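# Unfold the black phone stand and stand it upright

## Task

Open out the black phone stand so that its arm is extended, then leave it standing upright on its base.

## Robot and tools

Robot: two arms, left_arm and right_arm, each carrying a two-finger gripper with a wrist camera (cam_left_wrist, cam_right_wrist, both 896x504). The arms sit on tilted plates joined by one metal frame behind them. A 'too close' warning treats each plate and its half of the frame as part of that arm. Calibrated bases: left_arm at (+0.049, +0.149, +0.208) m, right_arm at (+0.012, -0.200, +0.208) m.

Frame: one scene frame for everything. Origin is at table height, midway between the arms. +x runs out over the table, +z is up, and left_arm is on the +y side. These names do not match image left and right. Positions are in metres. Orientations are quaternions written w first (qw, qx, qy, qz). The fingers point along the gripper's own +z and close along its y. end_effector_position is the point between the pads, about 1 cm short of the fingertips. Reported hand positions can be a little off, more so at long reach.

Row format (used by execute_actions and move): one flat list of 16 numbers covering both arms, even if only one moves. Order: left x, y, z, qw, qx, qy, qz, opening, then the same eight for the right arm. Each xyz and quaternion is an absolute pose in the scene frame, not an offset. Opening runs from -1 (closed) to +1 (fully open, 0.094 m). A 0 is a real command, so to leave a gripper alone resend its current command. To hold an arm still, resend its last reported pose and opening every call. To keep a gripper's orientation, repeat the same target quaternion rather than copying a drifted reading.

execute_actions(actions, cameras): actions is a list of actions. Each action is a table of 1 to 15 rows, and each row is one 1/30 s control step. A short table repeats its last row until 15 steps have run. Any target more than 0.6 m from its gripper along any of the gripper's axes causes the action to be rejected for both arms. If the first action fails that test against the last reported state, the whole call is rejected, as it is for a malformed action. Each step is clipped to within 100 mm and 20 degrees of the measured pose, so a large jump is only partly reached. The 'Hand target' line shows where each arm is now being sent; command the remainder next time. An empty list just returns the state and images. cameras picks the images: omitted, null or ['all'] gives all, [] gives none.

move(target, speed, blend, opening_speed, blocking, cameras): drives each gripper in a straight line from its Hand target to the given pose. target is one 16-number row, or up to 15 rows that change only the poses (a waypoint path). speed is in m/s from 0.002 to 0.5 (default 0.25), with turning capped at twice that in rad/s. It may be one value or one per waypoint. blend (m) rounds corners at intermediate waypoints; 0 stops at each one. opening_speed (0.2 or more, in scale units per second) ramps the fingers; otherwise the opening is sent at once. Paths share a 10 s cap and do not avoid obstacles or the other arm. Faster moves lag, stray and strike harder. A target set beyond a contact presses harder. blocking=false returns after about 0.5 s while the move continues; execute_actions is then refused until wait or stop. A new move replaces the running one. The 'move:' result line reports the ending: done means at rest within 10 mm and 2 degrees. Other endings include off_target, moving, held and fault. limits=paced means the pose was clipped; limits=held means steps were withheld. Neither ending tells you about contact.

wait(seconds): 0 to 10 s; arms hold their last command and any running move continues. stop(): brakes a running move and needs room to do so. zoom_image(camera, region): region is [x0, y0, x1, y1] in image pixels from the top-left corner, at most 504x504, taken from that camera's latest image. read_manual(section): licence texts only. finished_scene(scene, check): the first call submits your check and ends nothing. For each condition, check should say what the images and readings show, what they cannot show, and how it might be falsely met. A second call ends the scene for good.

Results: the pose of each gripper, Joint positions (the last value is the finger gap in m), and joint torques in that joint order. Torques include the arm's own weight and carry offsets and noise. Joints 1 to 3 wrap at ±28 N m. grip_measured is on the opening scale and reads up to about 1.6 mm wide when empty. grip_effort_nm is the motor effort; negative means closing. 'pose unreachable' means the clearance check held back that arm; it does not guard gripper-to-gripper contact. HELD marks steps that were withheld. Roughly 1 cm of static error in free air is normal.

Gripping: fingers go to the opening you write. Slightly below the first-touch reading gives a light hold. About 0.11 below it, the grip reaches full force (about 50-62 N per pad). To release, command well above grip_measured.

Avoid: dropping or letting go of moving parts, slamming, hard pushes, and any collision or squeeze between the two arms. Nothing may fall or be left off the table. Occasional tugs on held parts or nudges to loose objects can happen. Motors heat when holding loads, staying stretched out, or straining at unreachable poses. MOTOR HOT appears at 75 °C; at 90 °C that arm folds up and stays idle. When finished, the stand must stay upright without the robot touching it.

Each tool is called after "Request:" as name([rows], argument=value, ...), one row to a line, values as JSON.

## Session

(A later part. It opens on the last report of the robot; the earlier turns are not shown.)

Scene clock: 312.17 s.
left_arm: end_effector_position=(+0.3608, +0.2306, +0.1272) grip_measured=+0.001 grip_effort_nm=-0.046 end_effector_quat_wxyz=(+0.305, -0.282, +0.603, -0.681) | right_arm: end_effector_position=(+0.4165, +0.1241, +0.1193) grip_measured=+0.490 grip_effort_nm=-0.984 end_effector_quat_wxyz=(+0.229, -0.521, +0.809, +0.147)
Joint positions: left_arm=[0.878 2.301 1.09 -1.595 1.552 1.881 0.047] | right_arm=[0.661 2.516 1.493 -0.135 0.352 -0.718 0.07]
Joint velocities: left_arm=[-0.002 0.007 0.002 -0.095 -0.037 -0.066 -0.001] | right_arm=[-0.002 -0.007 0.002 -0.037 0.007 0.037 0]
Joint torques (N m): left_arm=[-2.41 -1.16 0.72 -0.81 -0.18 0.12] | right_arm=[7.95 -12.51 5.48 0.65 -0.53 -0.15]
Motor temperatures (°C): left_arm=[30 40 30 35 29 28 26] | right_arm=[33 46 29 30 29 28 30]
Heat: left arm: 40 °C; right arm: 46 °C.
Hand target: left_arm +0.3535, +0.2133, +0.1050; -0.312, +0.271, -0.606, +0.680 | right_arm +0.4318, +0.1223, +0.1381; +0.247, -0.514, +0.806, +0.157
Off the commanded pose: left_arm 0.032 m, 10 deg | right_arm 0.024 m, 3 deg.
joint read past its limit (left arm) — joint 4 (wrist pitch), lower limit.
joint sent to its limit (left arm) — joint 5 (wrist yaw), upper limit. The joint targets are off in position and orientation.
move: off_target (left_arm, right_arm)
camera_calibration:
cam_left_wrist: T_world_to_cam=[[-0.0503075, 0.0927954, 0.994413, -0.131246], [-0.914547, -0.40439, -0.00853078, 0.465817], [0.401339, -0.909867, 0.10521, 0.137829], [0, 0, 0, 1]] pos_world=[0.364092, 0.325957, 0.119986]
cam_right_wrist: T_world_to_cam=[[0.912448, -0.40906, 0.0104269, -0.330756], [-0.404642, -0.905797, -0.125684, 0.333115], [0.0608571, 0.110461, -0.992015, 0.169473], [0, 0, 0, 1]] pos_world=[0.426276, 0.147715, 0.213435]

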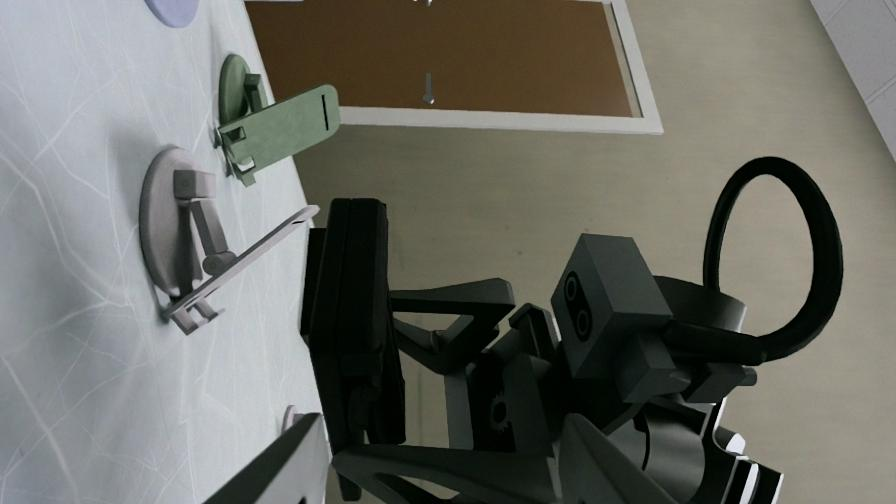

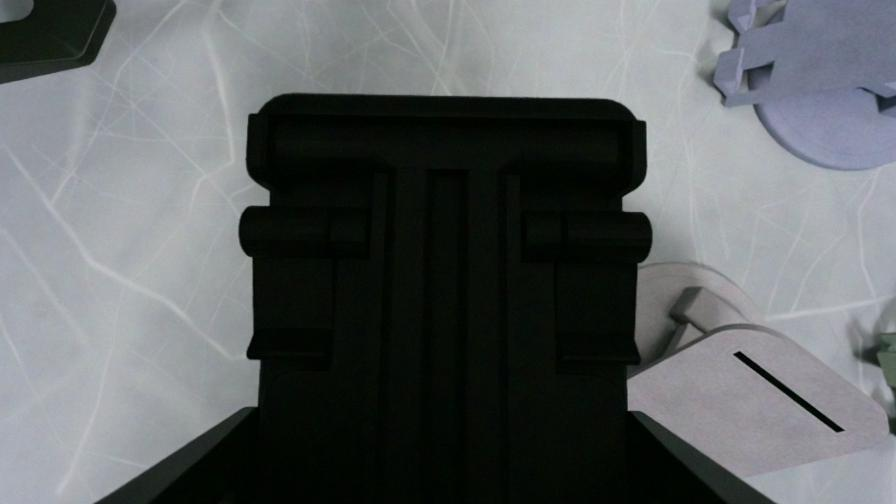

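Request:
move(target=[0.362,0.225,0.125,0.298,-0.298,0.641,-0.641,0.0,0.43,0.127,0.158,0.265,-0.404,0.867,0.124,0.36], speed=0.1)

Scene clock: 325.57 s.
left_arm: end_effector_position=(+0.3611, +0.2311, +0.1280) grip_measured=+0.001 grip_effort_nm=-0.051 end_effector_quat_wxyz=(+0.297, -0.288, +0.600, -0.685) | right_arm: end_effector_position=(+0.4212, +0.1245, +0.1326) grip_measured=+0.490 grip_effort_nm=-0.979 end_effector_quat_wxyz=(+0.239, -0.416, +0.869, +0.121)
Joint positions: left_arm=[0.878 2.298 1.09 -1.597 1.552 1.858 0.047] | right_arm=[0.712 2.508 1.47 -0.076 0.474 -0.475 0.07]
Joint velocities: left_arm=[0.007 0.002 0.002 0.037 -0.037 0.022 0] | right_arm=[-0.017 0.007 -0.012 0.051 -0.037 -0.037 -0.001]
Joint torques (N m): left_arm=[-2.71 -7.51 -0.85 -1.31 -0.19 -0.05] | right_arm=[10.8 -13.05 3.07 1.08 -0.13 0.09]
Motor temperatures (°C): left_arm=[30 39 30 34 29 28 26] | right_arm=[33 48 29 30 29 28 30]
Heat: left arm: 39 °C; right arm: 48 °C.
Hand target: left_arm +0.3615, +0.2253, +0.1249; -0.309, +0.273, -0.604, +0.682 | right_arm +0.4294, +0.1270, +0.1576; +0.265, -0.405, +0.866, +0.125
Off the commanded pose: left_arm 0.007 m, 7 deg | right_arm 0.027 m, 3 deg.
joint read past its limit (left arm) — joint 4 (wrist pitch), lower limit.
joint sent to its limit (left arm) — joint 5 (wrist yaw), upper limit. The joint targets are off in orientation, not in position.
move: off_target (left_arm, right_arm)
camera_calibration:
cam_left_wrist: T_world_to_cam=[[-0.036483, 0.108543, 0.993422, -0.14051], [-0.915504, -0.402178, 0.0103212, 0.463721], [0.400652, -0.909105, 0.114044, 0.137016], [0, 0, 0, 1]] pos_world=[0.364516, 0.326312, 0.119173]
cam_right_wrist: T_world_to_cam=[[0.784698, -0.619872, -0.00277557, -0.253289], [-0.615883, -0.779125, -0.116839, 0.409055], [0.0702624, 0.0933924, -0.993147, 0.180585], [0, 0, 0, 1]] pos_world=[0.437997, 0.144833, 0.226438]

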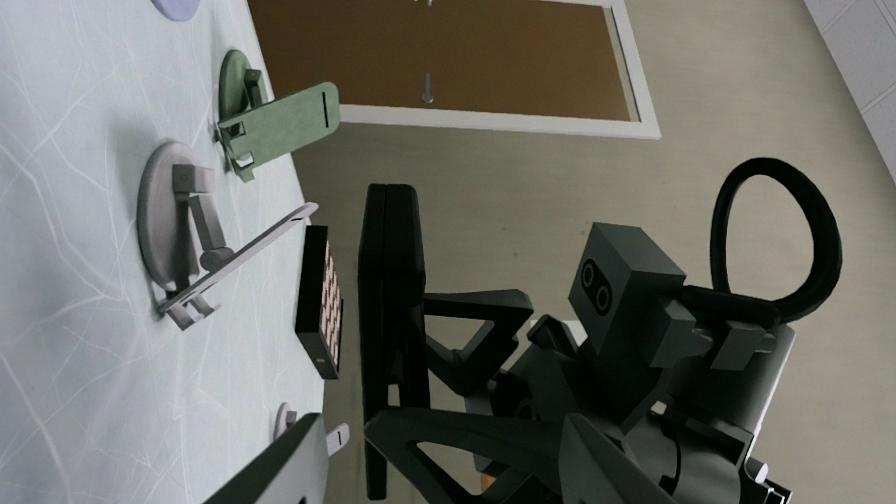

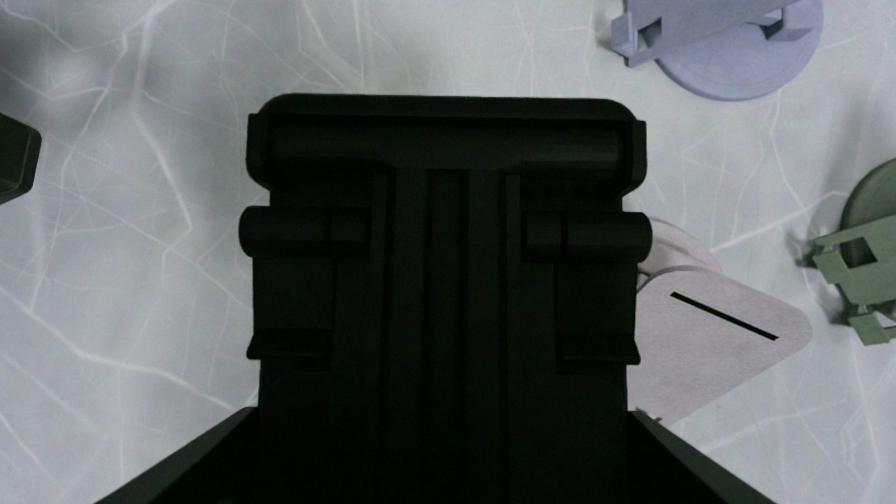

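Request:
zoom_image(camera="cam_left_wrist", region=[320, 160, 600, 500])

Scaled by 1.482.

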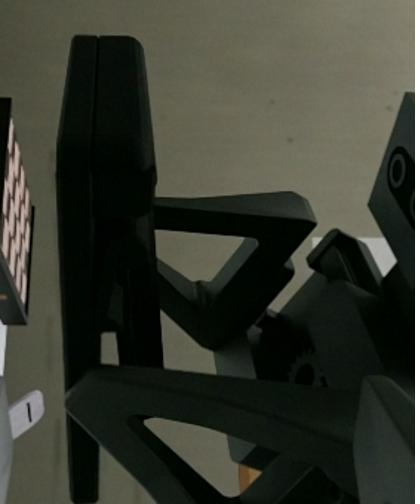

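Request:
move(target=[0.385,0.198,0.108,0.31,-0.31,0.635,-0.635,0.0,0.43,0.127,0.158,0.265,-0.404,0.867,0.124,0.36], speed=0.06)

Scene clock: 335.53 s.
left_arm: end_effector_position=(+0.3767, +0.2143, +0.1360) grip_measured=+0.001 grip_effort_nm=-0.051 end_effector_quat_wxyz=(+0.278, -0.261, +0.591, -0.711) | right_arm: end_effector_position=(+0.4215, +0.1242, +0.1326) grip_measured=+0.490 grip_effort_nm=-0.984 end_effector_quat_wxyz=(+0.239, -0.416, +0.869, +0.120)
Joint positions: left_arm=[0.792 2.302 1.137 -1.596 1.552 1.8 0.047] | right_arm=[0.712 2.508 1.47 -0.075 0.476 -0.474 0.07]
Joint velocities: left_arm=[0.002 -0.002 -0.012 -0.037 -0.051 0.022 -0.001] | right_arm=[-0.007 -0.007 0.002 -0.022 -0.022 -0.066 -0.001]
Joint torques (N m): left_arm=[-5.16 -0.92 6.93 -0.95 -0.14 -0.06] | right_arm=[10.61 -12.93 3.23 1.07 -0.14 0.08]
Motor temperatures (°C): left_arm=[30 41 30 34 29 28 26] | right_arm=[34 46 28 30 29 28 30]
Heat: left arm: 41 °C; right arm: 46 °C.
Hand target: left_arm +0.3808, +0.1988, +0.1114; -0.293, +0.234, -0.595, +0.711 | right_arm +0.4297, +0.1269, +0.1577; +0.265, -0.404, +0.867, +0.125
Off the commanded pose: left_arm 0.033 m, 12 deg | right_arm 0.027 m, 3 deg.
joint read past its limit (left arm) — joint 4 (wrist pitch), lower limit.
joint sent to its limit (left arm) — joint 5 (wrist yaw), upper limit. The joint targets are off in position and orientation.
move: off_target (left_arm, right_arm)
camera_calibration:
cam_left_wrist: T_world_to_cam=[[-0.0616781, 0.150506, 0.986683, -0.144667], [-0.941285, -0.337534, -0.00735364, 0.469428], [0.331932, -0.929203, 0.162488, 0.138253], [0, 0, 0, 1]] pos_world=[0.387052, 0.308686, 0.123728]
cam_right_wrist: T_world_to_cam=[[0.783265, -0.621685, -0.00182678, -0.252968], [-0.617617, -0.777796, -0.116542, 0.409578], [0.0710313, 0.0924112, -0.993184, 0.180384], [0, 0, 0, 1]] pos_world=[0.438291, 0.144633, 0.226426]

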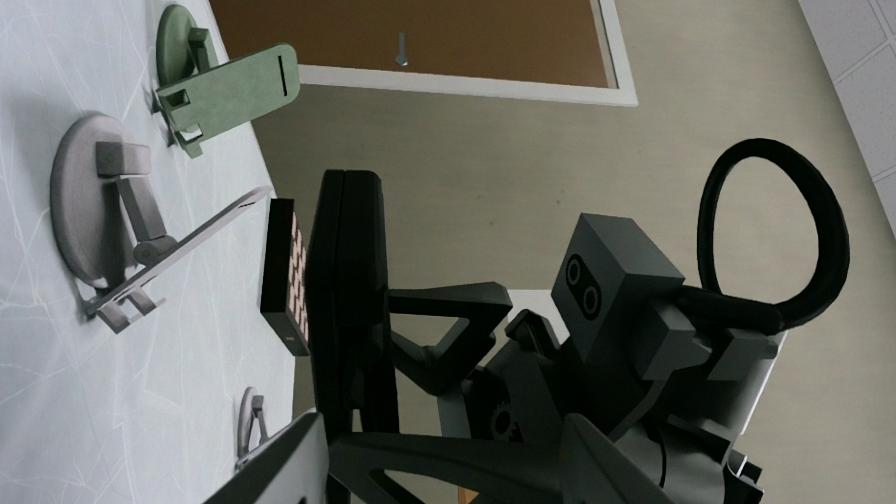

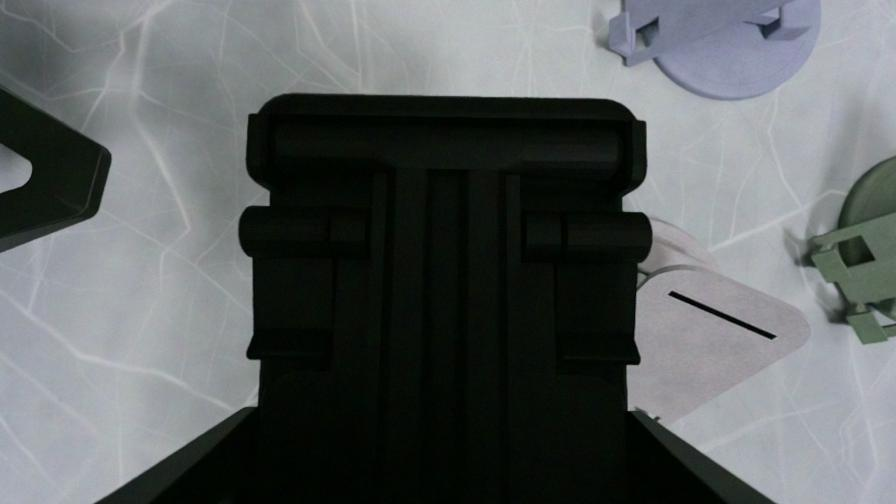

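Request:
move(target=[0.36,0.235,0.17,0.337,-0.337,0.622,-0.622,0.0,0.445,0.115,0.208,0.2532,-0.4782,0.8282,0.1462,0.36], speed=0.08)

Scene clock: 348.20 s.
left_arm: end_effector_position=(+0.3595, +0.2322, +0.1676) grip_measured=+0.001 grip_effort_nm=-0.051 end_effector_quat_wxyz=(+0.300, -0.281, +0.602, -0.685) | right_arm: end_effector_position=(+0.4381, +0.1074, +0.1768) grip_measured=+0.490 grip_effort_nm=-0.979 end_effector_quat_wxyz=(+0.227, -0.475, +0.840, +0.132)
Joint positions: left_arm=[0.868 2.121 0.973 -1.574 1.553 1.788 0.047] | right_arm=[0.712 2.413 1.571 -0.316 0.424 -0.573 0.07]
Joint velocities: left_arm=[-0.002 0.022 -0.002 -0.037 -0.007 -0.037 0] | right_arm=[-0.002 0.002 0.002 0.022 -0.037 0.051 0]
Joint torques (N m): left_arm=[-0.7 -9.85 -0.99 -1.67 -0.13 -0.05] | right_arm=[11.19 -12.6 5.65 0.67 -0.5 -0.12]
Motor temperatures (°C): left_arm=[30 40 31 34 29 28 26] | right_arm=[35 45 28 31 29 28 31]
Heat: left arm: 40 °C; right arm: 45 °C.
Hand target: left_arm +0.3597, +0.2356, +0.1697; -0.313, +0.275, -0.607, +0.677 | right_arm +0.4440, +0.1136, +0.2080; +0.253, -0.478, +0.828, +0.146
Off the commanded pose: left_arm 0.004 m, 11 deg | right_arm 0.033 m, 4 deg.
joint read past its limit (left arm) — joint 4 (wrist pitch), lower limit.
joint sent to its limit (left arm) — joint 5 (wrist yaw), upper limit. The joint targets are off in orientation, not in position.
move: off_target (left_arm, right_arm)
camera_calibration:
cam_left_wrist: T_world_to_cam=[[-0.0477678, 0.101493, 0.993689, -0.174432], [-0.917822, -0.396976, -0.00357475, 0.464228], [0.394108, -0.9122, 0.112115, 0.137547], [0, 0, 0, 1]] pos_world=[0.363538, 0.327462, 0.15957]
cam_right_wrist: T_world_to_cam=[[0.860236, -0.509891, 0.00239514, -0.322789], [-0.506707, -0.85537, -0.107658, 0.370087], [0.0569426, 0.0913976, -0.994185, 0.231185], [0, 0, 0, 1]] pos_world=[0.452036, 0.130844, 0.270457]

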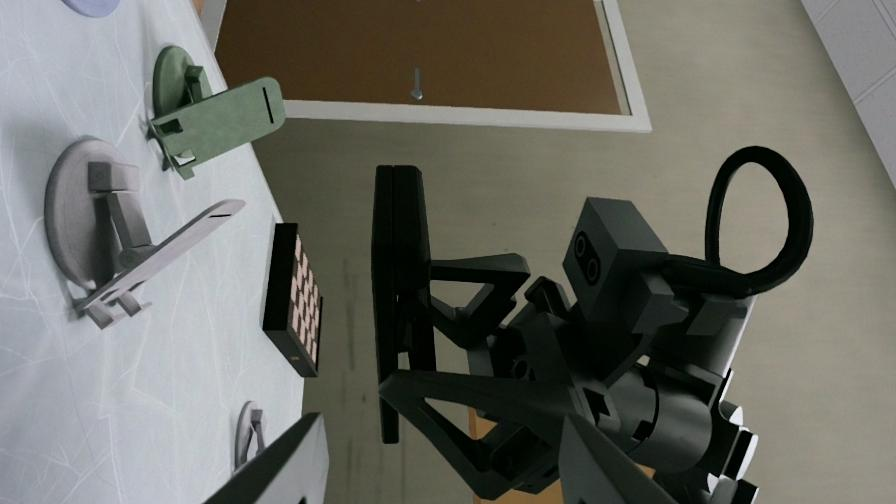

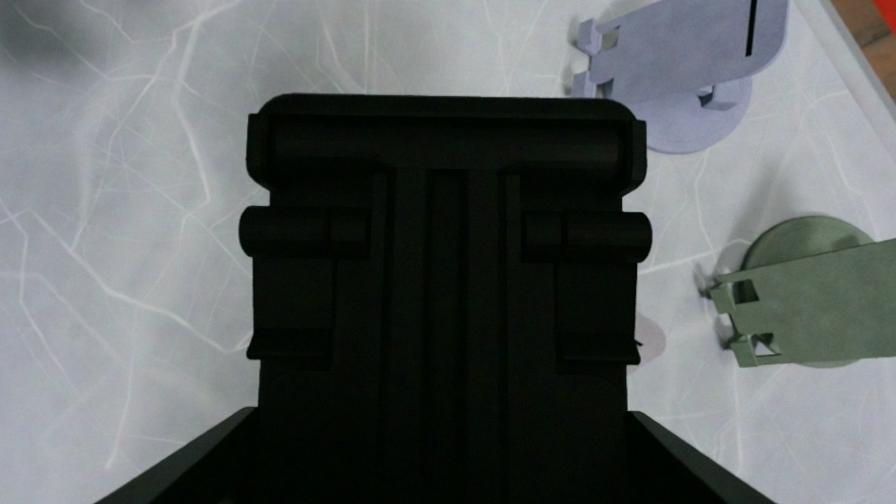

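Request:
move(target=[0.384,0.192,0.162,0.337,-0.337,0.622,-0.622,0.0,0.445,0.115,0.208,0.2532,-0.4782,0.8282,0.1462,0.36], speed=0.08)

Scene clock: 353.30 s.
left_arm: end_effector_position=(+0.3832, +0.1992, +0.1674) grip_measured=+0.001 grip_effort_nm=-0.051 end_effector_quat_wxyz=(+0.285, -0.216, +0.591, -0.723) | right_arm: end_effector_position=(+0.4378, +0.1075, +0.1768) grip_measured=+0.490 grip_effort_nm=-0.979 end_effector_quat_wxyz=(+0.227, -0.476, +0.839, +0.133)
Joint positions: left_arm=[0.716 2.204 1.087 -1.569 1.553 1.779 0.047] | right_arm=[0.712 2.413 1.571 -0.318 0.423 -0.574 0.07]
Joint velocities: left_arm=[0.017 -0.002 -0.007 -0.007 0.007 0.022 0.001] | right_arm=[-0.012 -0.012 0.012 -0.051 -0.007 0.007 -0.001]
Joint torques (N m): left_arm=[-3.56 -6.37 0.83 -1.56 -0.1 -0.01] | right_arm=[11.1 -12.34 6.2 0.69 -0.52 -0.15]
Motor temperatures (°C): left_arm=[30 41 30 34 29 28 26] | right_arm=[35 45 28 30 29 28 31]
Heat: left arm: 41 °C; right arm: 45 °C.
Hand target: left_arm +0.3831, +0.1925, +0.1621; -0.285, +0.211, -0.589, +0.726 | right_arm +0.4444, +0.1144, +0.2079; +0.253, -0.479, +0.828, +0.147
Off the commanded pose: left_arm 0.009 m, 19 deg | right_arm 0.033 m, 4 deg.
joint read past its limit (left arm) — joint 4 (wrist pitch), lower limit.
joint sent to its limit (left arm) — joint 5 (wrist yaw), upper limit. The joint targets are off in orientation, not in position.
move: off_target (left_arm, right_arm)
camera_calibration:
cam_left_wrist: T_world_to_cam=[[-0.131513, 0.142349, 0.981041, -0.143641], [-0.953071, -0.290386, -0.0856282, 0.478921], [0.272691, -0.946263, 0.173858, 0.141072], [0, 0, 0, 1]] pos_world=[0.399086, 0.29301, 0.157401]
cam_right_wrist: T_world_to_cam=[[0.86134, -0.508025, 0.00189683, -0.323069], [-0.504911, -0.856461, -0.107421, 0.369274], [0.0561972, 0.0915685, -0.994212, 0.231454], [0, 0, 0, 1]] pos_world=[0.451716, 0.130948, 0.270395]

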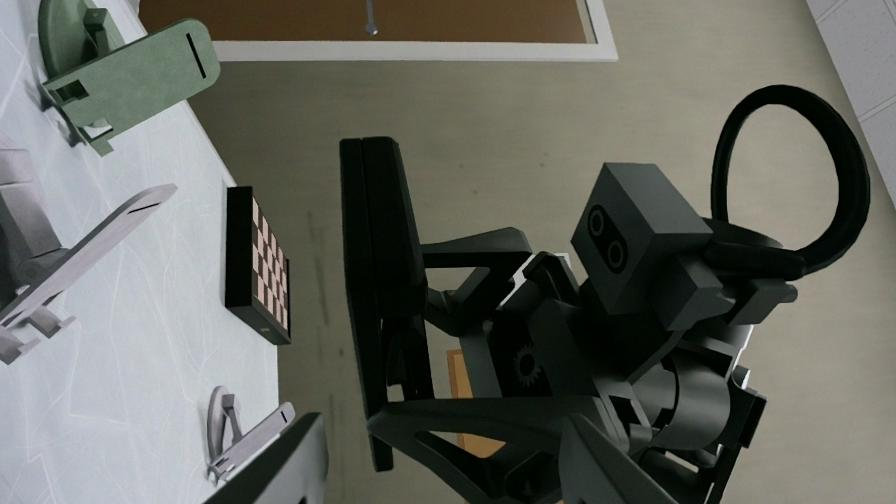

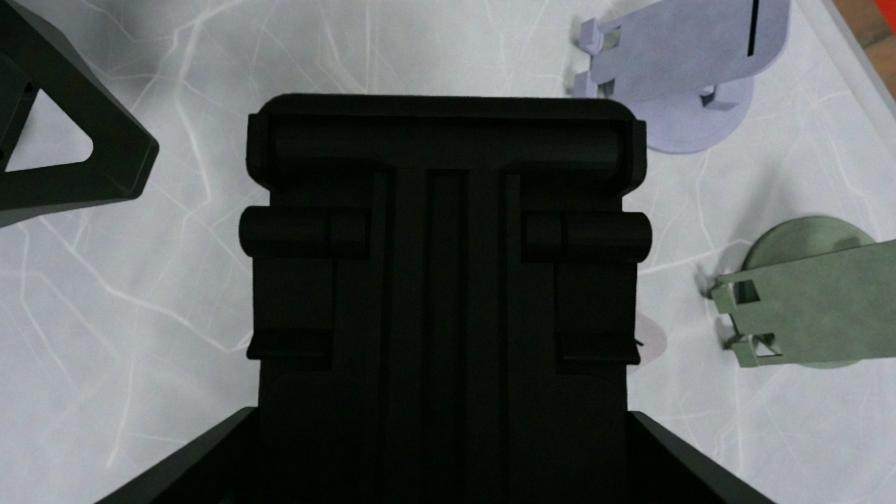

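Request:
move([
  [0.345,0.24,0.17,0.40,-0.40,0.583,-0.583,0.0,0.445,0.115,0.208,0.2532,-0.4782,0.8282,0.1462,0.36],
  [0.36,0.20,0.17,0.478,-0.478,0.521,-0.521,0.0,0.487,0.136,0.212,0.2103,-0.6643,0.6879,0.2031,0.36],
], speed=0.1)

Scene clock: 368.63 s.
left_arm: end_effector_position=(+0.3590, +0.2064, +0.1754) grip_measured=+0.001 grip_effort_nm=-0.046 end_effector_quat_wxyz=(+0.298, -0.246, +0.598, -0.702) | right_arm: end_effector_position=(+0.4982, +0.1235, +0.2263) grip_measured=+0.490 grip_effort_nm=-0.974 end_effector_quat_wxyz=(-0.224, +0.653, -0.699, -0.185)
Joint positions: left_arm=[0.795 2.141 0.947 -1.558 1.553 1.845 0.047] | right_arm=[0.662 2.676 2.362 -0.941 0.214 -1 0.07]
Joint velocities: left_arm=[-0.017 0.017 0.007 -0.007 0.037 -0.066 -0.001] | right_arm=[0.002 -0.012 -0.002 0.007 -0.037 -0.066 -0.001]
Joint torques (N m): left_arm=[-2.93 -5.79 0.13 -1.58 -0.13 0.11] | right_arm=[9.33 -8.02 6.27 0.54 -0.69 -0.15]
Motor temperatures (°C): left_arm=[30 41 30 35 29 28 26] | right_arm=[35 42 29 30 29 28 31]
Heat: left arm: 41 °C; right arm: 42 °C.
Hand target: left_arm +0.3593, +0.2007, +0.1703; -0.304, +0.236, -0.599, +0.702 | right_arm +0.4867, +0.1333, +0.2129; -0.211, +0.663, -0.689, -0.202
Off the commanded pose: left_arm 0.008 m, 41 deg; orientation clipped | right_arm 0.022 m, 3 deg.
joint read past its limit (left arm) — joint 4 (wrist pitch), lower limit.
joint sent to its limit (left arm) — joint 5 (wrist yaw), upper limit. The joint targets are off in orientation, not in position.
move: off_target (left_arm, right_arm); limits=paced
camera_calibration:
cam_left_wrist: T_world_to_cam=[[-0.0983155, 0.110728, 0.988976, -0.162472], [-0.935993, -0.347836, -0.0541038, 0.458859], [0.33801, -0.930994, 0.137839, 0.132844], [0, 0, 0, 1]] pos_world=[0.368613, 0.301274, 0.167196]
cam_right_wrist: T_world_to_cam=[[0.996349, -0.0739138, 0.0427336, -0.49723], [-0.0659965, -0.984293, -0.163742, 0.228665], [0.0541652, 0.160324, -0.985577, 0.266339], [0, 0, 0, 1]] pos_world=[0.496079, 0.145621, 0.321188]

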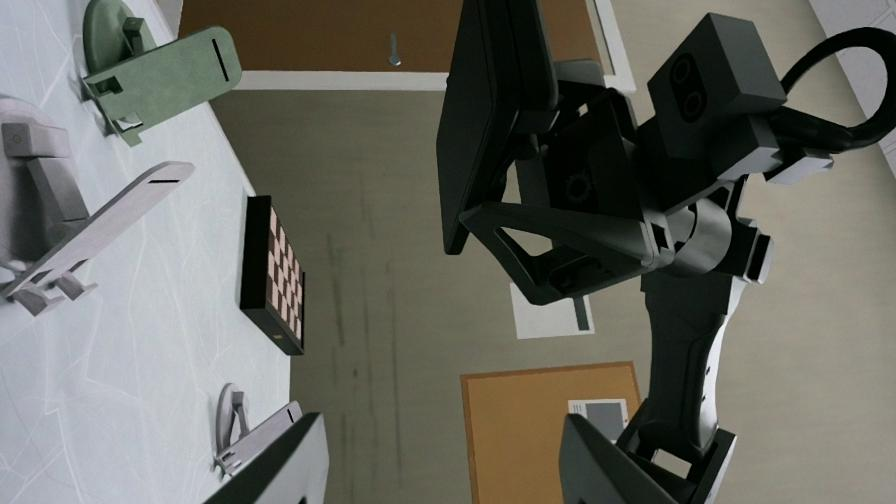

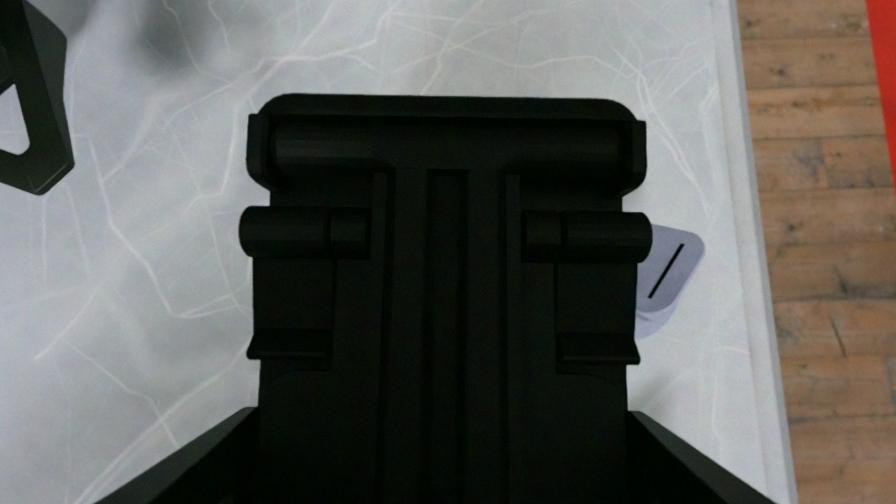

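Request:
move([
  [0.36,0.30,0.22,0.40,-0.40,0.583,-0.583,0.0,0.49,0.136,0.212,0.2103,-0.6643,0.6879,0.2031,0.36],
  [0.40,0.26,0.22,0.478,-0.478,0.521,-0.521,0.0,0.49,0.136,0.212,0.2103,-0.6643,0.6879,0.2031,0.36],
], speed=0.12, cameras=["cam_left_wrist"])

Scene clock: 375.53 s.
left_arm: end_effector_position=(+0.3976, +0.2645, +0.2257) grip_measured=+0.001 grip_effort_nm=-0.046 end_effector_quat_wxyz=(+0.308, -0.245, +0.606, -0.691) | right_arm: end_effector_position=(+0.5012, +0.1261, +0.2267) grip_measured=+0.490 grip_effort_nm=-0.979 end_effector_quat_wxyz=(-0.225, +0.654, -0.698, -0.186)
Joint positions: left_arm=[0.811 1.86 1.083 -1.566 1.554 1.462 0.047] | right_arm=[0.662 2.704 2.416 -0.966 0.212 -1.004 0.07]
Joint velocities: left_arm=[-0.007 -0.007 0.012 -0.125 -0.051 0.051 0] | right_arm=[0.002 -0.027 0.002 0.066 0.022 -0.022 0]
Joint torques (N m): left_arm=[-2.67 -6.9 3.49 -1.48 0.08 0.01] | right_arm=[9.47 -8.17 6.05 0.5 -0.67 -0.19]
Motor temperatures (°C): left_arm=[30 42 30 35 29 28 26] | right_arm=[35 41 29 30 29 28 31]
Heat: left arm: 42 °C; right arm: 41 °C.
Hand target: left_arm +0.3998, +0.2608, +0.2194; -0.311, +0.239, -0.605, +0.693 | right_arm +0.4899, +0.1355, +0.2124; -0.211, +0.664, -0.688, -0.203
Off the commanded pose: left_arm 0.008 m, 40 deg; orientation clipped | right_arm 0.021 m, 3 deg.
joint read past its limit (left arm) — joint 4 (wrist pitch), lower limit.
joint sent to its limit (left arm) — joint 5 (wrist yaw), upper limit. The joint targets are off in orientation, not in position.
move: off_target (left_arm, right_arm); limits=paced
camera_calibration:
cam_left_wrist: T_world_to_cam=[[-0.104361, 0.0809543, 0.991239, -0.205169], [-0.929969, -0.361217, -0.0684096, 0.522252], [0.352514, -0.928961, 0.112982, 0.166287], [0, 0, 0, 1]] pos_world=[0.405648, 0.35973, 0.220311]
Images, in order (width x height): cam_left_wrist 896x504.

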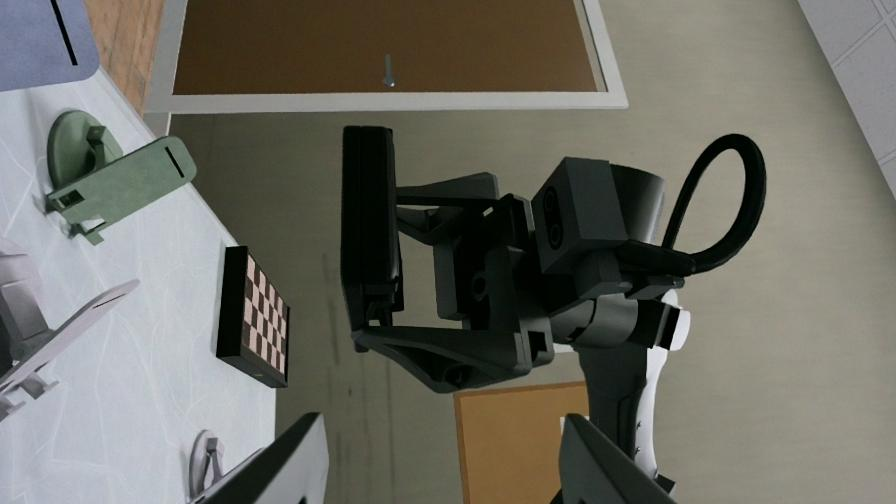

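Request:
move([
  [0.41,0.28,0.25,0.633,0.133,0.754,-0.112,0.0,0.49,0.136,0.212,0.2103,-0.6643,0.6879,0.2031,0.36],
  [0.41,0.28,0.25,0.64,-0.067,0.763,0.056,0.0,0.49,0.136,0.212,0.2103,-0.6643,0.6879,0.2031,0.36],
], speed=0.2, cameras=[])

Request:
move(target=[0.40,0.27,0.22,0.478,-0.478,0.521,-0.521,0.0,0.49,0.136,0.212,0.2103,-0.6643,0.6879,0.2031,0.36], speed=0.2, cameras=["cam_left_wrist"])

Scene clock: 393.20 s.
left_arm: end_effector_position=(+0.4105, +0.2815, +0.2394) grip_measured=+0.001 grip_effort_nm=-0.046 end_effector_quat_wxyz=(+0.682, +0.222, +0.625, -0.309) | right_arm: end_effector_position=(+0.5010, +0.1261, +0.2267) grip_measured=+0.490 grip_effort_nm=-0.984 end_effector_quat_wxyz=(-0.225, +0.654, -0.698, -0.186)
Joint positions: left_arm=[0.811 1.592 0.975 -0.835 1.538 2.021 0.047] | right_arm=[0.662 2.704 2.416 -0.966 0.212 -1.004 0.07]
Joint velocities: left_arm=[0.012 0.012 -0.007 0.022 0.037 -0.037 0] | right_arm=[-0.012 -0.007 -0.017 -0.037 0.022 0.051 0]
Joint torques (N m): left_arm=[-1.89 -11.07 3.54 -0.69 0.72 -0.05] | right_arm=[9.55 -8.12 5.98 0.52 -0.65 -0.14]
Motor temperatures (°C): left_arm=[30 44 30 34 29 28 26] | right_arm=[35 40 29 30 29 28 31]
Heat: left arm: 44 °C; right arm: 40 °C.
Hand target: left_arm +0.4112, +0.2819, +0.2489; +0.692, +0.224, +0.616, -0.302 | right_arm +0.4898, +0.1356, +0.2123; -0.211, +0.663, -0.689, -0.203
Off the commanded pose: left_arm 0.011 m, 56 deg; orientation clipped | right_arm 0.021 m, 3 deg.
joint sent to its limit (left arm) — joint 5 (wrist yaw), upper limit. The joint targets are off in orientation, not in position.
move: off_target (left_arm, right_arm); limits=paced
No camera images: "cameras" was empty.

Scene clock: 398.77 s.
left_arm: end_effector_position=(+0.3987, +0.2677, +0.2240) grip_measured=+0.001 grip_effort_nm=-0.046 end_effector_quat_wxyz=(+0.312, -0.242, +0.616, -0.682) | right_arm: end_effector_position=(+0.5010, +0.1261, +0.2267) grip_measured=+0.490 grip_effort_nm=-0.984 end_effector_quat_wxyz=(-0.225, +0.654, -0.698, -0.186)
Joint positions: left_arm=[0.816 1.688 0.975 -1.021 1.539 0.873 0.047] | right_arm=[0.662 2.704 2.416 -0.966 0.211 -1.004 0.07]
Joint velocities: left_arm=[0.002 -0.007 0.002 0.051 0.022 -0.037 -0.001] | right_arm=[-0.002 -0.002 0.002 0.007 0.007 -0.022 0]
Joint torques (N m): left_arm=[-0.75 -7.62 2.99 -1.01 0.58 -0.07] | right_arm=[9.46 -8.01 5.98 0.52 -0.63 -0.13]
Motor temperatures (°C): left_arm=[30 43 30 34 30 28 26] | right_arm=[35 40 29 30 29 28 31]
Heat: left arm: 43 °C; right arm: 40 °C.
Hand target: left_arm +0.3988, +0.2698, +0.2200; -0.318, +0.248, -0.611, +0.682 | right_arm +0.4898, +0.1357, +0.2124; -0.211, +0.663, -0.688, -0.203
Off the commanded pose: left_arm 0.005 m, 40 deg; orientation clipped | right_arm 0.021 m, 3 deg.
joint sent to its limit (left arm) — joint 5 (wrist yaw), upper limit. The joint targets are off in orientation, not in position.
move: off_target (left_arm, right_arm); limits=paced
camera_calibration:
cam_left_wrist: T_world_to_cam=[[-0.101794, 0.0507525, 0.99351, -0.197062], [-0.929843, -0.359832, -0.0768893, 0.525785], [0.353595, -0.931636, 0.0838207, 0.175834], [0, 0, 0, 1]] pos_world=[0.406664, 0.363009, 0.221472]
Images, in order (width x height): cam_left_wrist 896x504.

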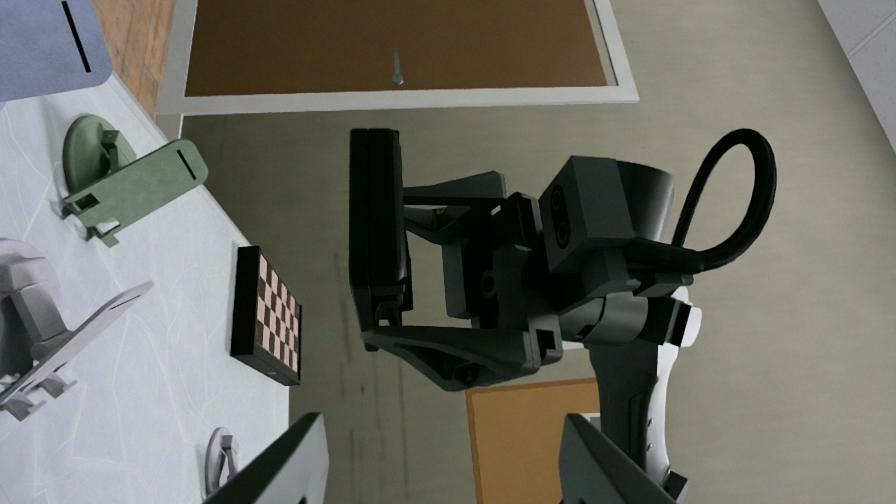

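Request:
move(target=[0.38,0.29,0.24,0.12,-0.387,0.913,0.051,0.0,0.49,0.136,0.212,0.2103,-0.6643,0.6879,0.2031,0.36], speed=0.25, cameras=[])

Scene clock: 412.77 s.
left_arm: end_effector_position=(+0.3796, +0.2936, +0.2409) grip_measured=+0.001 grip_effort_nm=-0.042 end_effector_quat_wxyz=(+0.113, -0.395, +0.911, +0.042) | right_arm: end_effector_position=(+0.5010, +0.1261, +0.2267) grip_measured=+0.490 grip_effort_nm=-0.989 end_effector_quat_wxyz=(-0.225, +0.654, -0.698, -0.186)
Joint positions: left_arm=[-0.162 1.192 1.03 -0.919 -0.798 -0.789 0.047] | right_arm=[0.662 2.704 2.416 -0.966 0.211 -1.004 0.07]
Joint velocities: left_arm=[0.002 -0.002 -0.022 -0.007 -0.066 0.037 -0.001] | right_arm=[-0.012 0.007 -0.017 -0.037 0.037 0.022 0.001]
Joint torques (N m): left_arm=[-3.92 -3.36 9.68 0.11 -0.29 -0.06] | right_arm=[9.48 -8.02 6.2 0.54 -0.65 -0.11]
Motor temperatures (°C): left_arm=[29 42 30 34 30 28 26] | right_arm=[35 40 30 30 29 28 31]
Heat: left arm: 42 °C; right arm: 40 °C.
Hand target: left_arm +0.3839, +0.2927, +0.2448; +0.117, -0.391, +0.912, +0.045 | right_arm +0.4899, +0.1357, +0.2123; -0.211, +0.663, -0.688, -0.203
Off the commanded pose: left_arm 0.004 m, 2 deg | right_arm 0.021 m, 3 deg.
move: off_target (right_arm)
No camera images: "cameras" was empty.

Request:
move([
  [0.42,0.28,0.23,0.571,-0.071,0.816,0.05,0.0,0.49,0.136,0.212,0.2103,-0.6643,0.6879,0.2031,0.36],
  [0.40,0.25,0.22,0.478,-0.478,0.521,-0.521,0.0,0.49,0.136,0.212,0.2103,-0.6643,0.6879,0.2031,0.36],
], speed=0.25, cameras=["cam_left_wrist"])

Scene clock: 422.47 s.
left_arm: end_effector_position=(+0.4017, +0.2567, +0.2253) grip_measured=+0.001 grip_effort_nm=-0.046 end_effector_quat_wxyz=(+0.437, -0.494, +0.572, -0.488) | right_arm: end_effector_position=(+0.5009, +0.1261, +0.2267) grip_measured=+0.490 grip_effort_nm=-0.984 end_effector_quat_wxyz=(-0.225, +0.654, -0.698, -0.186)
Joint positions: left_arm=[0.498 1.451 0.044 1.583 0.579 -1.042 0.047] | right_arm=[0.662 2.704 2.416 -0.967 0.211 -1.004 0.07]
Joint velocities: left_arm=[-0.007 -0.037 0.007 0.037 0.007 0.022 0.001] | right_arm=[-0.012 0.007 -0.017 -0.081 -0.051 -0.081 0]
Joint torques (N m): left_arm=[-0.84 -3.51 1.06 1.66 0.46 -0.05] | right_arm=[9.42 -8.09 6.19 0.53 -0.69 -0.11]
Motor temperatures (°C): left_arm=[29 40 31 35 30 28 25] | right_arm=[35 40 30 30 29 28 31]
Heat: left arm: 40 °C; right arm: 40 °C.
Hand target: left_arm +0.3981, +0.2519, +0.2199; +0.425, -0.497, +0.576, -0.491 | right_arm +0.4898, +0.1356, +0.2123; -0.211, +0.664, -0.688, -0.203
Off the commanded pose: left_arm 0.009 m, 9 deg | right_arm 0.021 m, 3 deg.
joint sent to its limit (left arm) — joint 4 (wrist pitch), upper limit. The joint targets are off in orientation, not in position.
move: off_target (left_arm, right_arm)
camera_calibration:
cam_left_wrist: T_world_to_cam=[[0.155448, -0.0172578, 0.987693, -0.282047], [-0.530583, -0.844841, 0.0687439, 0.456085], [0.833257, -0.53474, -0.140485, -0.0795506], [0, 0, 0, 1]] pos_world=[0.352121, 0.337913, 0.236047]
Images, in order (width x height): cam_left_wrist 896x504.

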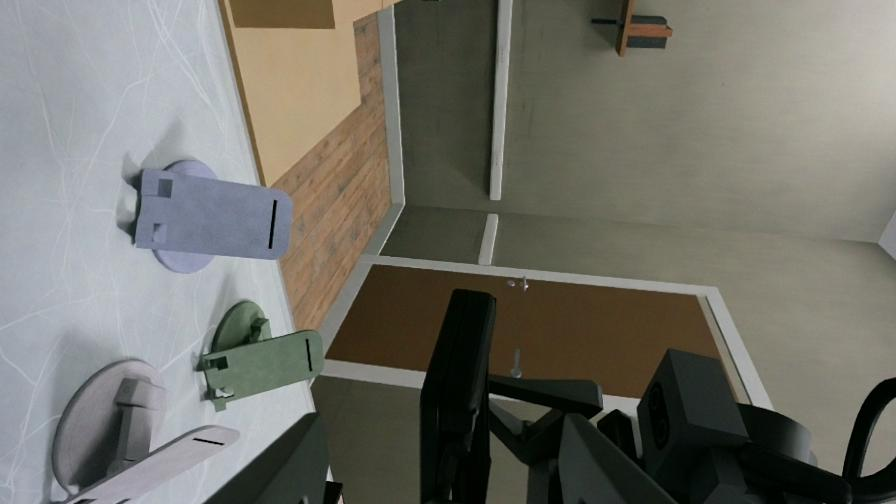

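Request:
execute_actions(actions=[])

Scene clock: 439.00 s.
left_arm: end_effector_position=(+0.4017, +0.2567, +0.2254) grip_measured=+0.001 grip_effort_nm=-0.037 end_effector_quat_wxyz=(+0.437, -0.494, +0.571, -0.488) | right_arm: end_effector_position=(+0.5009, +0.1261, +0.2267) grip_measured=+0.490 grip_effort_nm=-0.984 end_effector_quat_wxyz=(-0.225, +0.654, -0.698, -0.186)
Joint positions: left_arm=[0.498 1.451 0.044 1.584 0.58 -1.043 0.047] | right_arm=[0.662 2.704 2.416 -0.967 0.211 -1.004 0.07]
Joint velocities: left_arm=[-0.022 -0.002 0.007 0.022 -0.022 -0.066 -0.001] | right_arm=[0.002 -0.002 -0.017 -0.007 0.022 0.007 0]
Joint torques (N m): left_arm=[-0.87 -3.43 1.02 1.67 0.47 -0.02] | right_arm=[9.63 -8.08 6.2 0.51 -0.69 -0.14]
Motor temperatures (°C): left_arm=[29 39 30 38 30 28 25] | right_arm=[35 40 30 30 29 28 32]
Heat: left arm: 39 °C; right arm: 40 °C.
Hand target: left_arm +0.3981, +0.2519, +0.2199; +0.425, -0.497, +0.576, -0.491 | right_arm +0.4898, +0.1356, +0.2123; -0.211, +0.664, -0.688, -0.203
Tool commands: left_gripper/opening=+0.0 right_gripper/opening=+0.36
Off the commanded pose: left_arm 0.009 m, 9 deg | right_arm 0.021 m, 3 deg.
camera_calibration:
cam_left_wrist: T_world_to_cam=[[0.155062, -0.0166528, 0.987764, -0.28217], [-0.530692, -0.844746, 0.0690681, 0.456014], [0.83326, -0.534909, -0.139826, -0.0796634], [0, 0, 0, 1]] pos_world=[0.352137, 0.337904, 0.236082]
cam_right_wrist: T_world_to_cam=[[0.996593, -0.069972, 0.0436711, -0.500546], [-0.0618369, -0.984216, -0.165816, 0.229807], [0.0545843, 0.16255, -0.985189, 0.265603], [0, 0, 0, 1]] pos_world=[0.498553, 0.147982, 0.321634]

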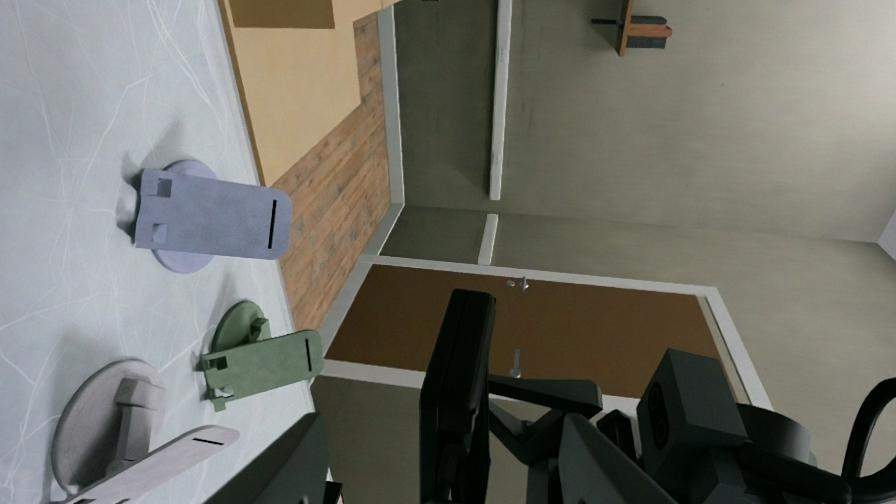

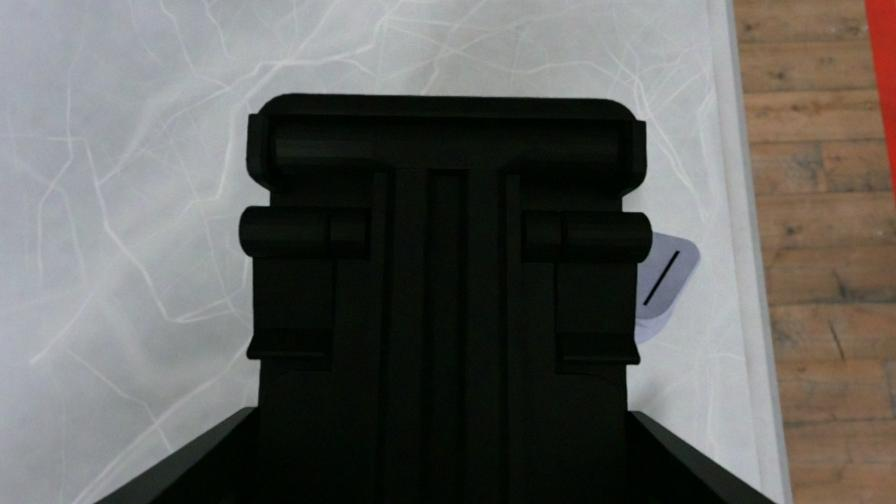

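Request:
zoom_image(camera="cam_left_wrist", region=[350, 230, 700, 504])

Scaled by 1.440.

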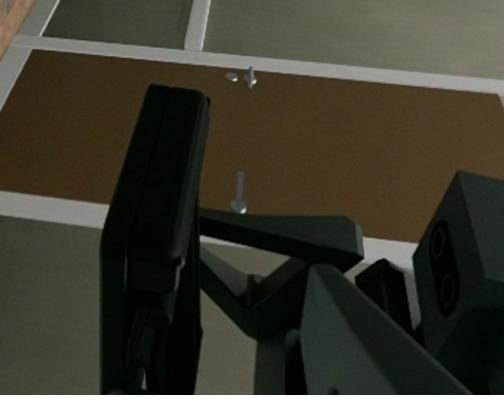

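Request:
move(target=[0.38,0.32,0.25,0.12,-0.387,0.913,0.051,0.0,0.49,0.136,0.212,0.2103,-0.6643,0.6879,0.2031,0.36], cameras=[])

Request:
move(target=[0.45,0.33,0.24,0.478,-0.478,0.521,-0.521,0.0,0.49,0.136,0.212,0.2103,-0.6643,0.6879,0.2031,0.36], cameras=["cam_left_wrist"])

Scene clock: 481.77 s.
left_arm: end_effector_position=(+0.3776, +0.3194, +0.2469) grip_measured=+0.001 grip_effort_nm=-0.042 end_effector_quat_wxyz=(+0.118, -0.384, +0.915, +0.044) | right_arm: end_effector_position=(+0.5009, +0.1261, +0.2267) grip_measured=+0.490 grip_effort_nm=-0.989 end_effector_quat_wxyz=(-0.225, +0.654, -0.698, -0.186)
Joint positions: left_arm=[-0.077 1.136 1.05 -0.909 -0.759 -0.654 0.047] | right_arm=[0.662 2.704 2.416 -0.967 0.211 -1.004 0.07]
Joint velocities: left_arm=[0.007 -0.017 -0.007 -0.066 -0.037 0.022 0] | right_arm=[0.002 -0.007 -0.007 -0.007 -0.007 -0.007 -0.001]
Joint torques (N m): left_arm=[-3.55 -3.37 9.91 0.16 -0.24 -0.11] | right_arm=[9.46 -7.92 6.08 0.53 -0.7 -0.16]
Motor temperatures (°C): left_arm=[29 38 30 40 30 28 25] | right_arm=[36 40 30 30 29 28 32]
Heat: left arm: 40 °C; right arm: 40 °C.
Hand target: left_arm +0.3818, +0.3187, +0.2507; +0.121, -0.380, +0.916, +0.046 | right_arm +0.4898, +0.1357, +0.2123; -0.211, +0.664, -0.688, -0.203
Off the commanded pose: left_arm 0.004 m, 1 deg | right_arm 0.021 m, 3 deg.
move: off_target (right_arm)
No camera images: "cameras" was empty.

Scene clock: 486.03 s.
left_arm: end_effector_position=(+0.4496, +0.3358, +0.2481) grip_measured=+0.001 grip_effort_nm=-0.037 end_effector_quat_wxyz=(+0.493, -0.479, +0.518, -0.509) | right_arm: end_effector_position=(+0.5009, +0.1261, +0.2267) grip_measured=+0.490 grip_effort_nm=-0.994 end_effector_quat_wxyz=(-0.225, +0.654, -0.698, -0.186)
Joint positions: left_arm=[0.645 1.496 0.329 1.582 0.715 -1.22 0.047] | right_arm=[0.662 2.704 2.416 -0.967 0.211 -1.004 0.07]
Joint velocities: left_arm=[-0.017 -0.002 0.012 -0.051 0.022 -0.022 0] | right_arm=[-0.007 -0.007 -0.007 -0.037 -0.037 -0.022 0]
Joint torques (N m): left_arm=[-1.11 -5.2 2.77 1.76 0.36 -0.03] | right_arm=[9.26 -8.23 6.04 0.5 -0.64 -0.15]
Motor temperatures (°C): left_arm=[29 39 30 40 30 28 25] | right_arm=[36 40 30 30 29 28 32]
Heat: left arm: 40 °C; right arm: 40 °C.
Hand target: left_arm +0.4477, +0.3311, +0.2402; +0.481, -0.483, +0.522, -0.513 | right_arm +0.4898, +0.1357, +0.2123; -0.211, +0.664, -0.688, -0.203
Off the commanded pose: left_arm 0.010 m, 2 deg | right_arm 0.021 m, 3 deg.
joint sent to its limit (left arm) — joint 4 (wrist pitch), upper limit. The joint targets still meet the commanded pose.
move: off_target (right_arm)
camera_calibration:
cam_left_wrist: T_world_to_cam=[[0.00972051, -0.00279929, 0.999949, -0.253039], [-0.474104, -0.880466, 0.00214396, 0.549813], [0.880415, -0.474101, -0.00988574, -0.148005], [0, 0, 0, 1]] pos_world=[0.393435, 0.413214, 0.250384]
Images, in order (width x height): cam_left_wrist 896x504.

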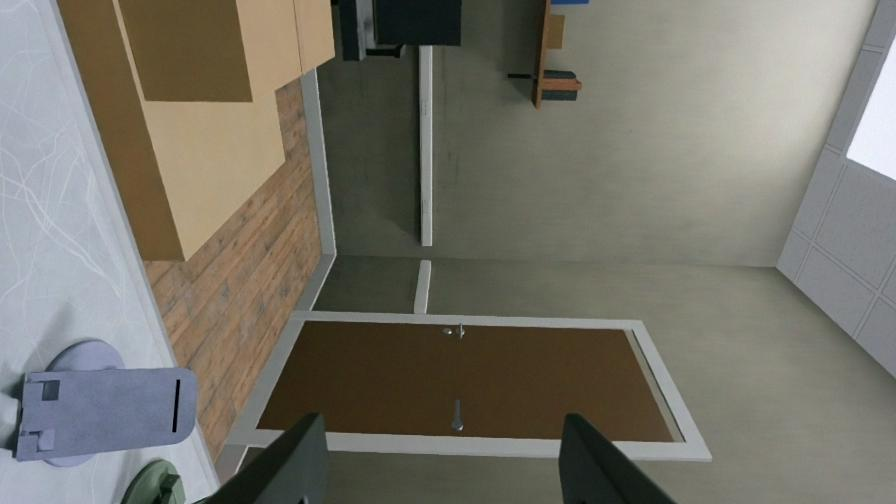

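Request:
move(target=[0.53,0.30,0.24,0.478,-0.478,0.521,-0.521,0.0,0.49,0.136,0.212,0.2103,-0.6643,0.6879,0.2031,0.36], cameras=[])

Scene clock: 495.87 s.
left_arm: end_effector_position=(+0.5258, +0.3079, +0.2484) grip_measured=+0.001 grip_effort_nm=-0.037 end_effector_quat_wxyz=(+0.489, -0.478, +0.512, -0.520) | right_arm: end_effector_position=(+0.5009, +0.1261, +0.2267) grip_measured=+0.490 grip_effort_nm=-0.984 end_effector_quat_wxyz=(-0.225, +0.654, -0.698, -0.186)
Joint positions: left_arm=[0.399 1.633 0.547 1.447 0.502 -1.132 0.047] | right_arm=[0.662 2.704 2.416 -0.967 0.211 -1.004 0.07]
Joint velocities: left_arm=[0.007 0.012 -0.007 0.037 -0.11 -0.022 0] | right_arm=[-0.002 -0.012 0.002 -0.007 0.022 -0.066 0]
Joint torques (N m): left_arm=[-4.14 -5.98 5.56 1.56 0.2 0.12] | right_arm=[9.65 -8.16 6.24 0.48 -0.67 -0.17]
Motor temperatures (°C): left_arm=[29 39 30 41 30 28 25] | right_arm=[36 41 30 30 29 28 32]
Heat: left arm: 41 °C; right arm: 41 °C.
Hand target: left_arm +0.5297, +0.2997, +0.2402; +0.478, -0.479, +0.520, -0.521 | right_arm +0.4898, +0.1357, +0.2123; -0.211, +0.664, -0.688, -0.203
Off the commanded pose: left_arm 0.012 m, 2 deg | right_arm 0.021 m, 3 deg.
move: off_target (left_arm, right_arm)
No camera images: "cameras" was empty.

Request:
move(target=[0.49,0.28,0.21,0.478,-0.478,0.521,-0.521,0.0,0.58,0.136,0.212,0.2103,-0.6643,0.6879,0.2031,0.36], speed=0.15)

Scene clock: 500.03 s.
left_arm: end_effector_position=(+0.4937, +0.2848, +0.2188) grip_measured=+0.001 grip_effort_nm=-0.042 end_effector_quat_wxyz=(+0.468, -0.483, +0.532, -0.515) | right_arm: end_effector_position=(+0.5850, +0.1166, +0.2230) grip_measured=+0.490 grip_effort_nm=-0.989 end_effector_quat_wxyz=(-0.321, +0.620, -0.700, -0.149)
Joint positions: left_arm=[0.424 1.707 0.42 1.583 0.53 -1.111 0.047] | right_arm=[0.578 2.915 2.853 -0.957 0.184 -1.128 0.07]
Joint velocities: left_arm=[-0.007 -0.012 -0.002 -0.007 0.051 -0.081 -0.001] | right_arm=[-0.012 0.012 -0.007 -0.095 0.007 0.007 0]
Joint torques (N m): left_arm=[-1.91 -5.82 2.25 1.71 0.45 0.14] | right_arm=[10.85 -8.98 6.26 1.12 -0.66 -0.15]
Motor temperatures (°C): left_arm=[29 39 30 41 30 28 25] | right_arm=[36 41 30 30 29 28 32]
Heat: left arm: 41 °C; right arm: 41 °C.
Hand target: left_arm +0.4903, +0.2801, +0.2099; +0.459, -0.483, +0.541, -0.514 | right_arm +0.5784, +0.1328, +0.2123; +0.325, -0.625, +0.691, +0.162
Off the commanded pose: left_arm 0.011 m, 2 deg | right_arm 0.023 m, 15 deg.
elbow stopped short (right arm): the move would have taken joint 3 (elbow) straighter than the controller allows.
joint sent to its limit (left arm) — joint 4 (wrist pitch), upper limit. The joint targets are off in orientation, not in position.
move: off_target (left_arm, right_arm)
camera_calibration:
cam_left_wrist: T_world_to_cam=[[0.0497084, 0.016015, 0.998635, -0.249056], [-0.507922, -0.860516, 0.0390825, 0.528865], [0.859967, -0.509172, -0.0346405, -0.185777], [0, 0, 0, 1]] pos_world=[0.440765, 0.364493, 0.221611]
cam_right_wrist: T_world_to_cam=[[0.962958, -0.182418, 0.198586, -0.586637], [-0.125792, -0.955299, -0.267546, 0.281782], [0.238514, 0.232655, -0.942859, 0.133704], [0, 0, 0, 1]] pos_world=[0.568462, 0.131066, 0.317951]

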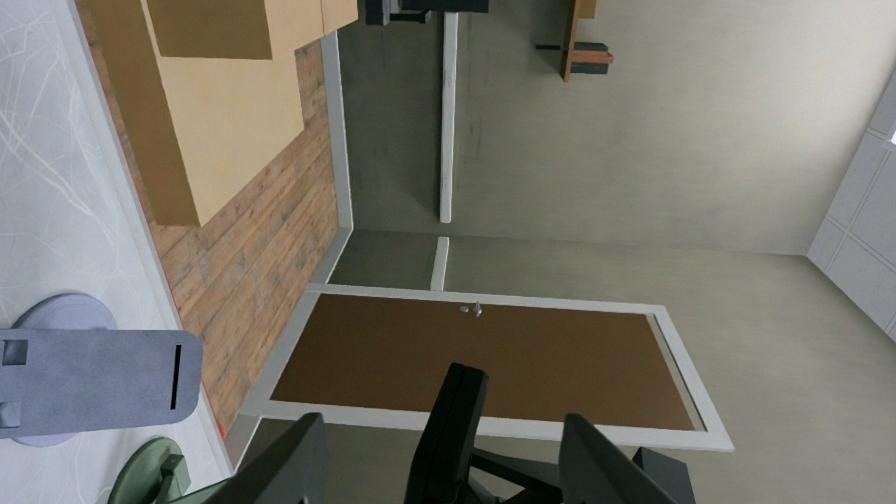

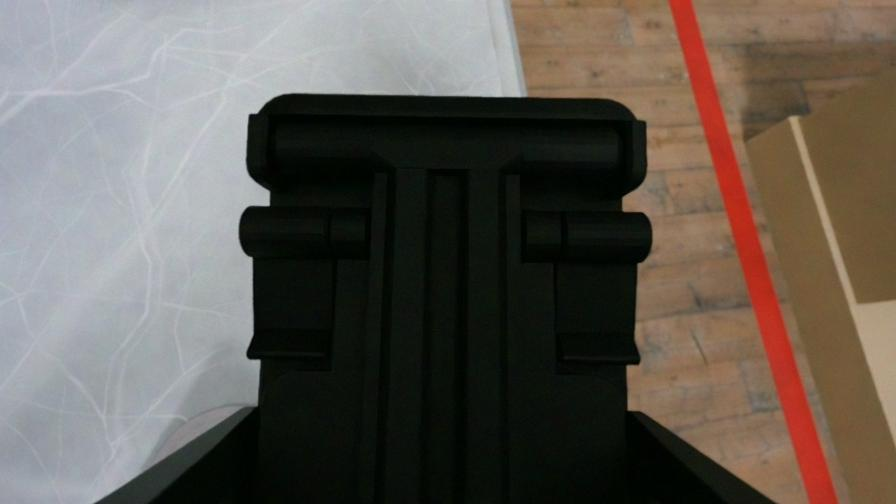

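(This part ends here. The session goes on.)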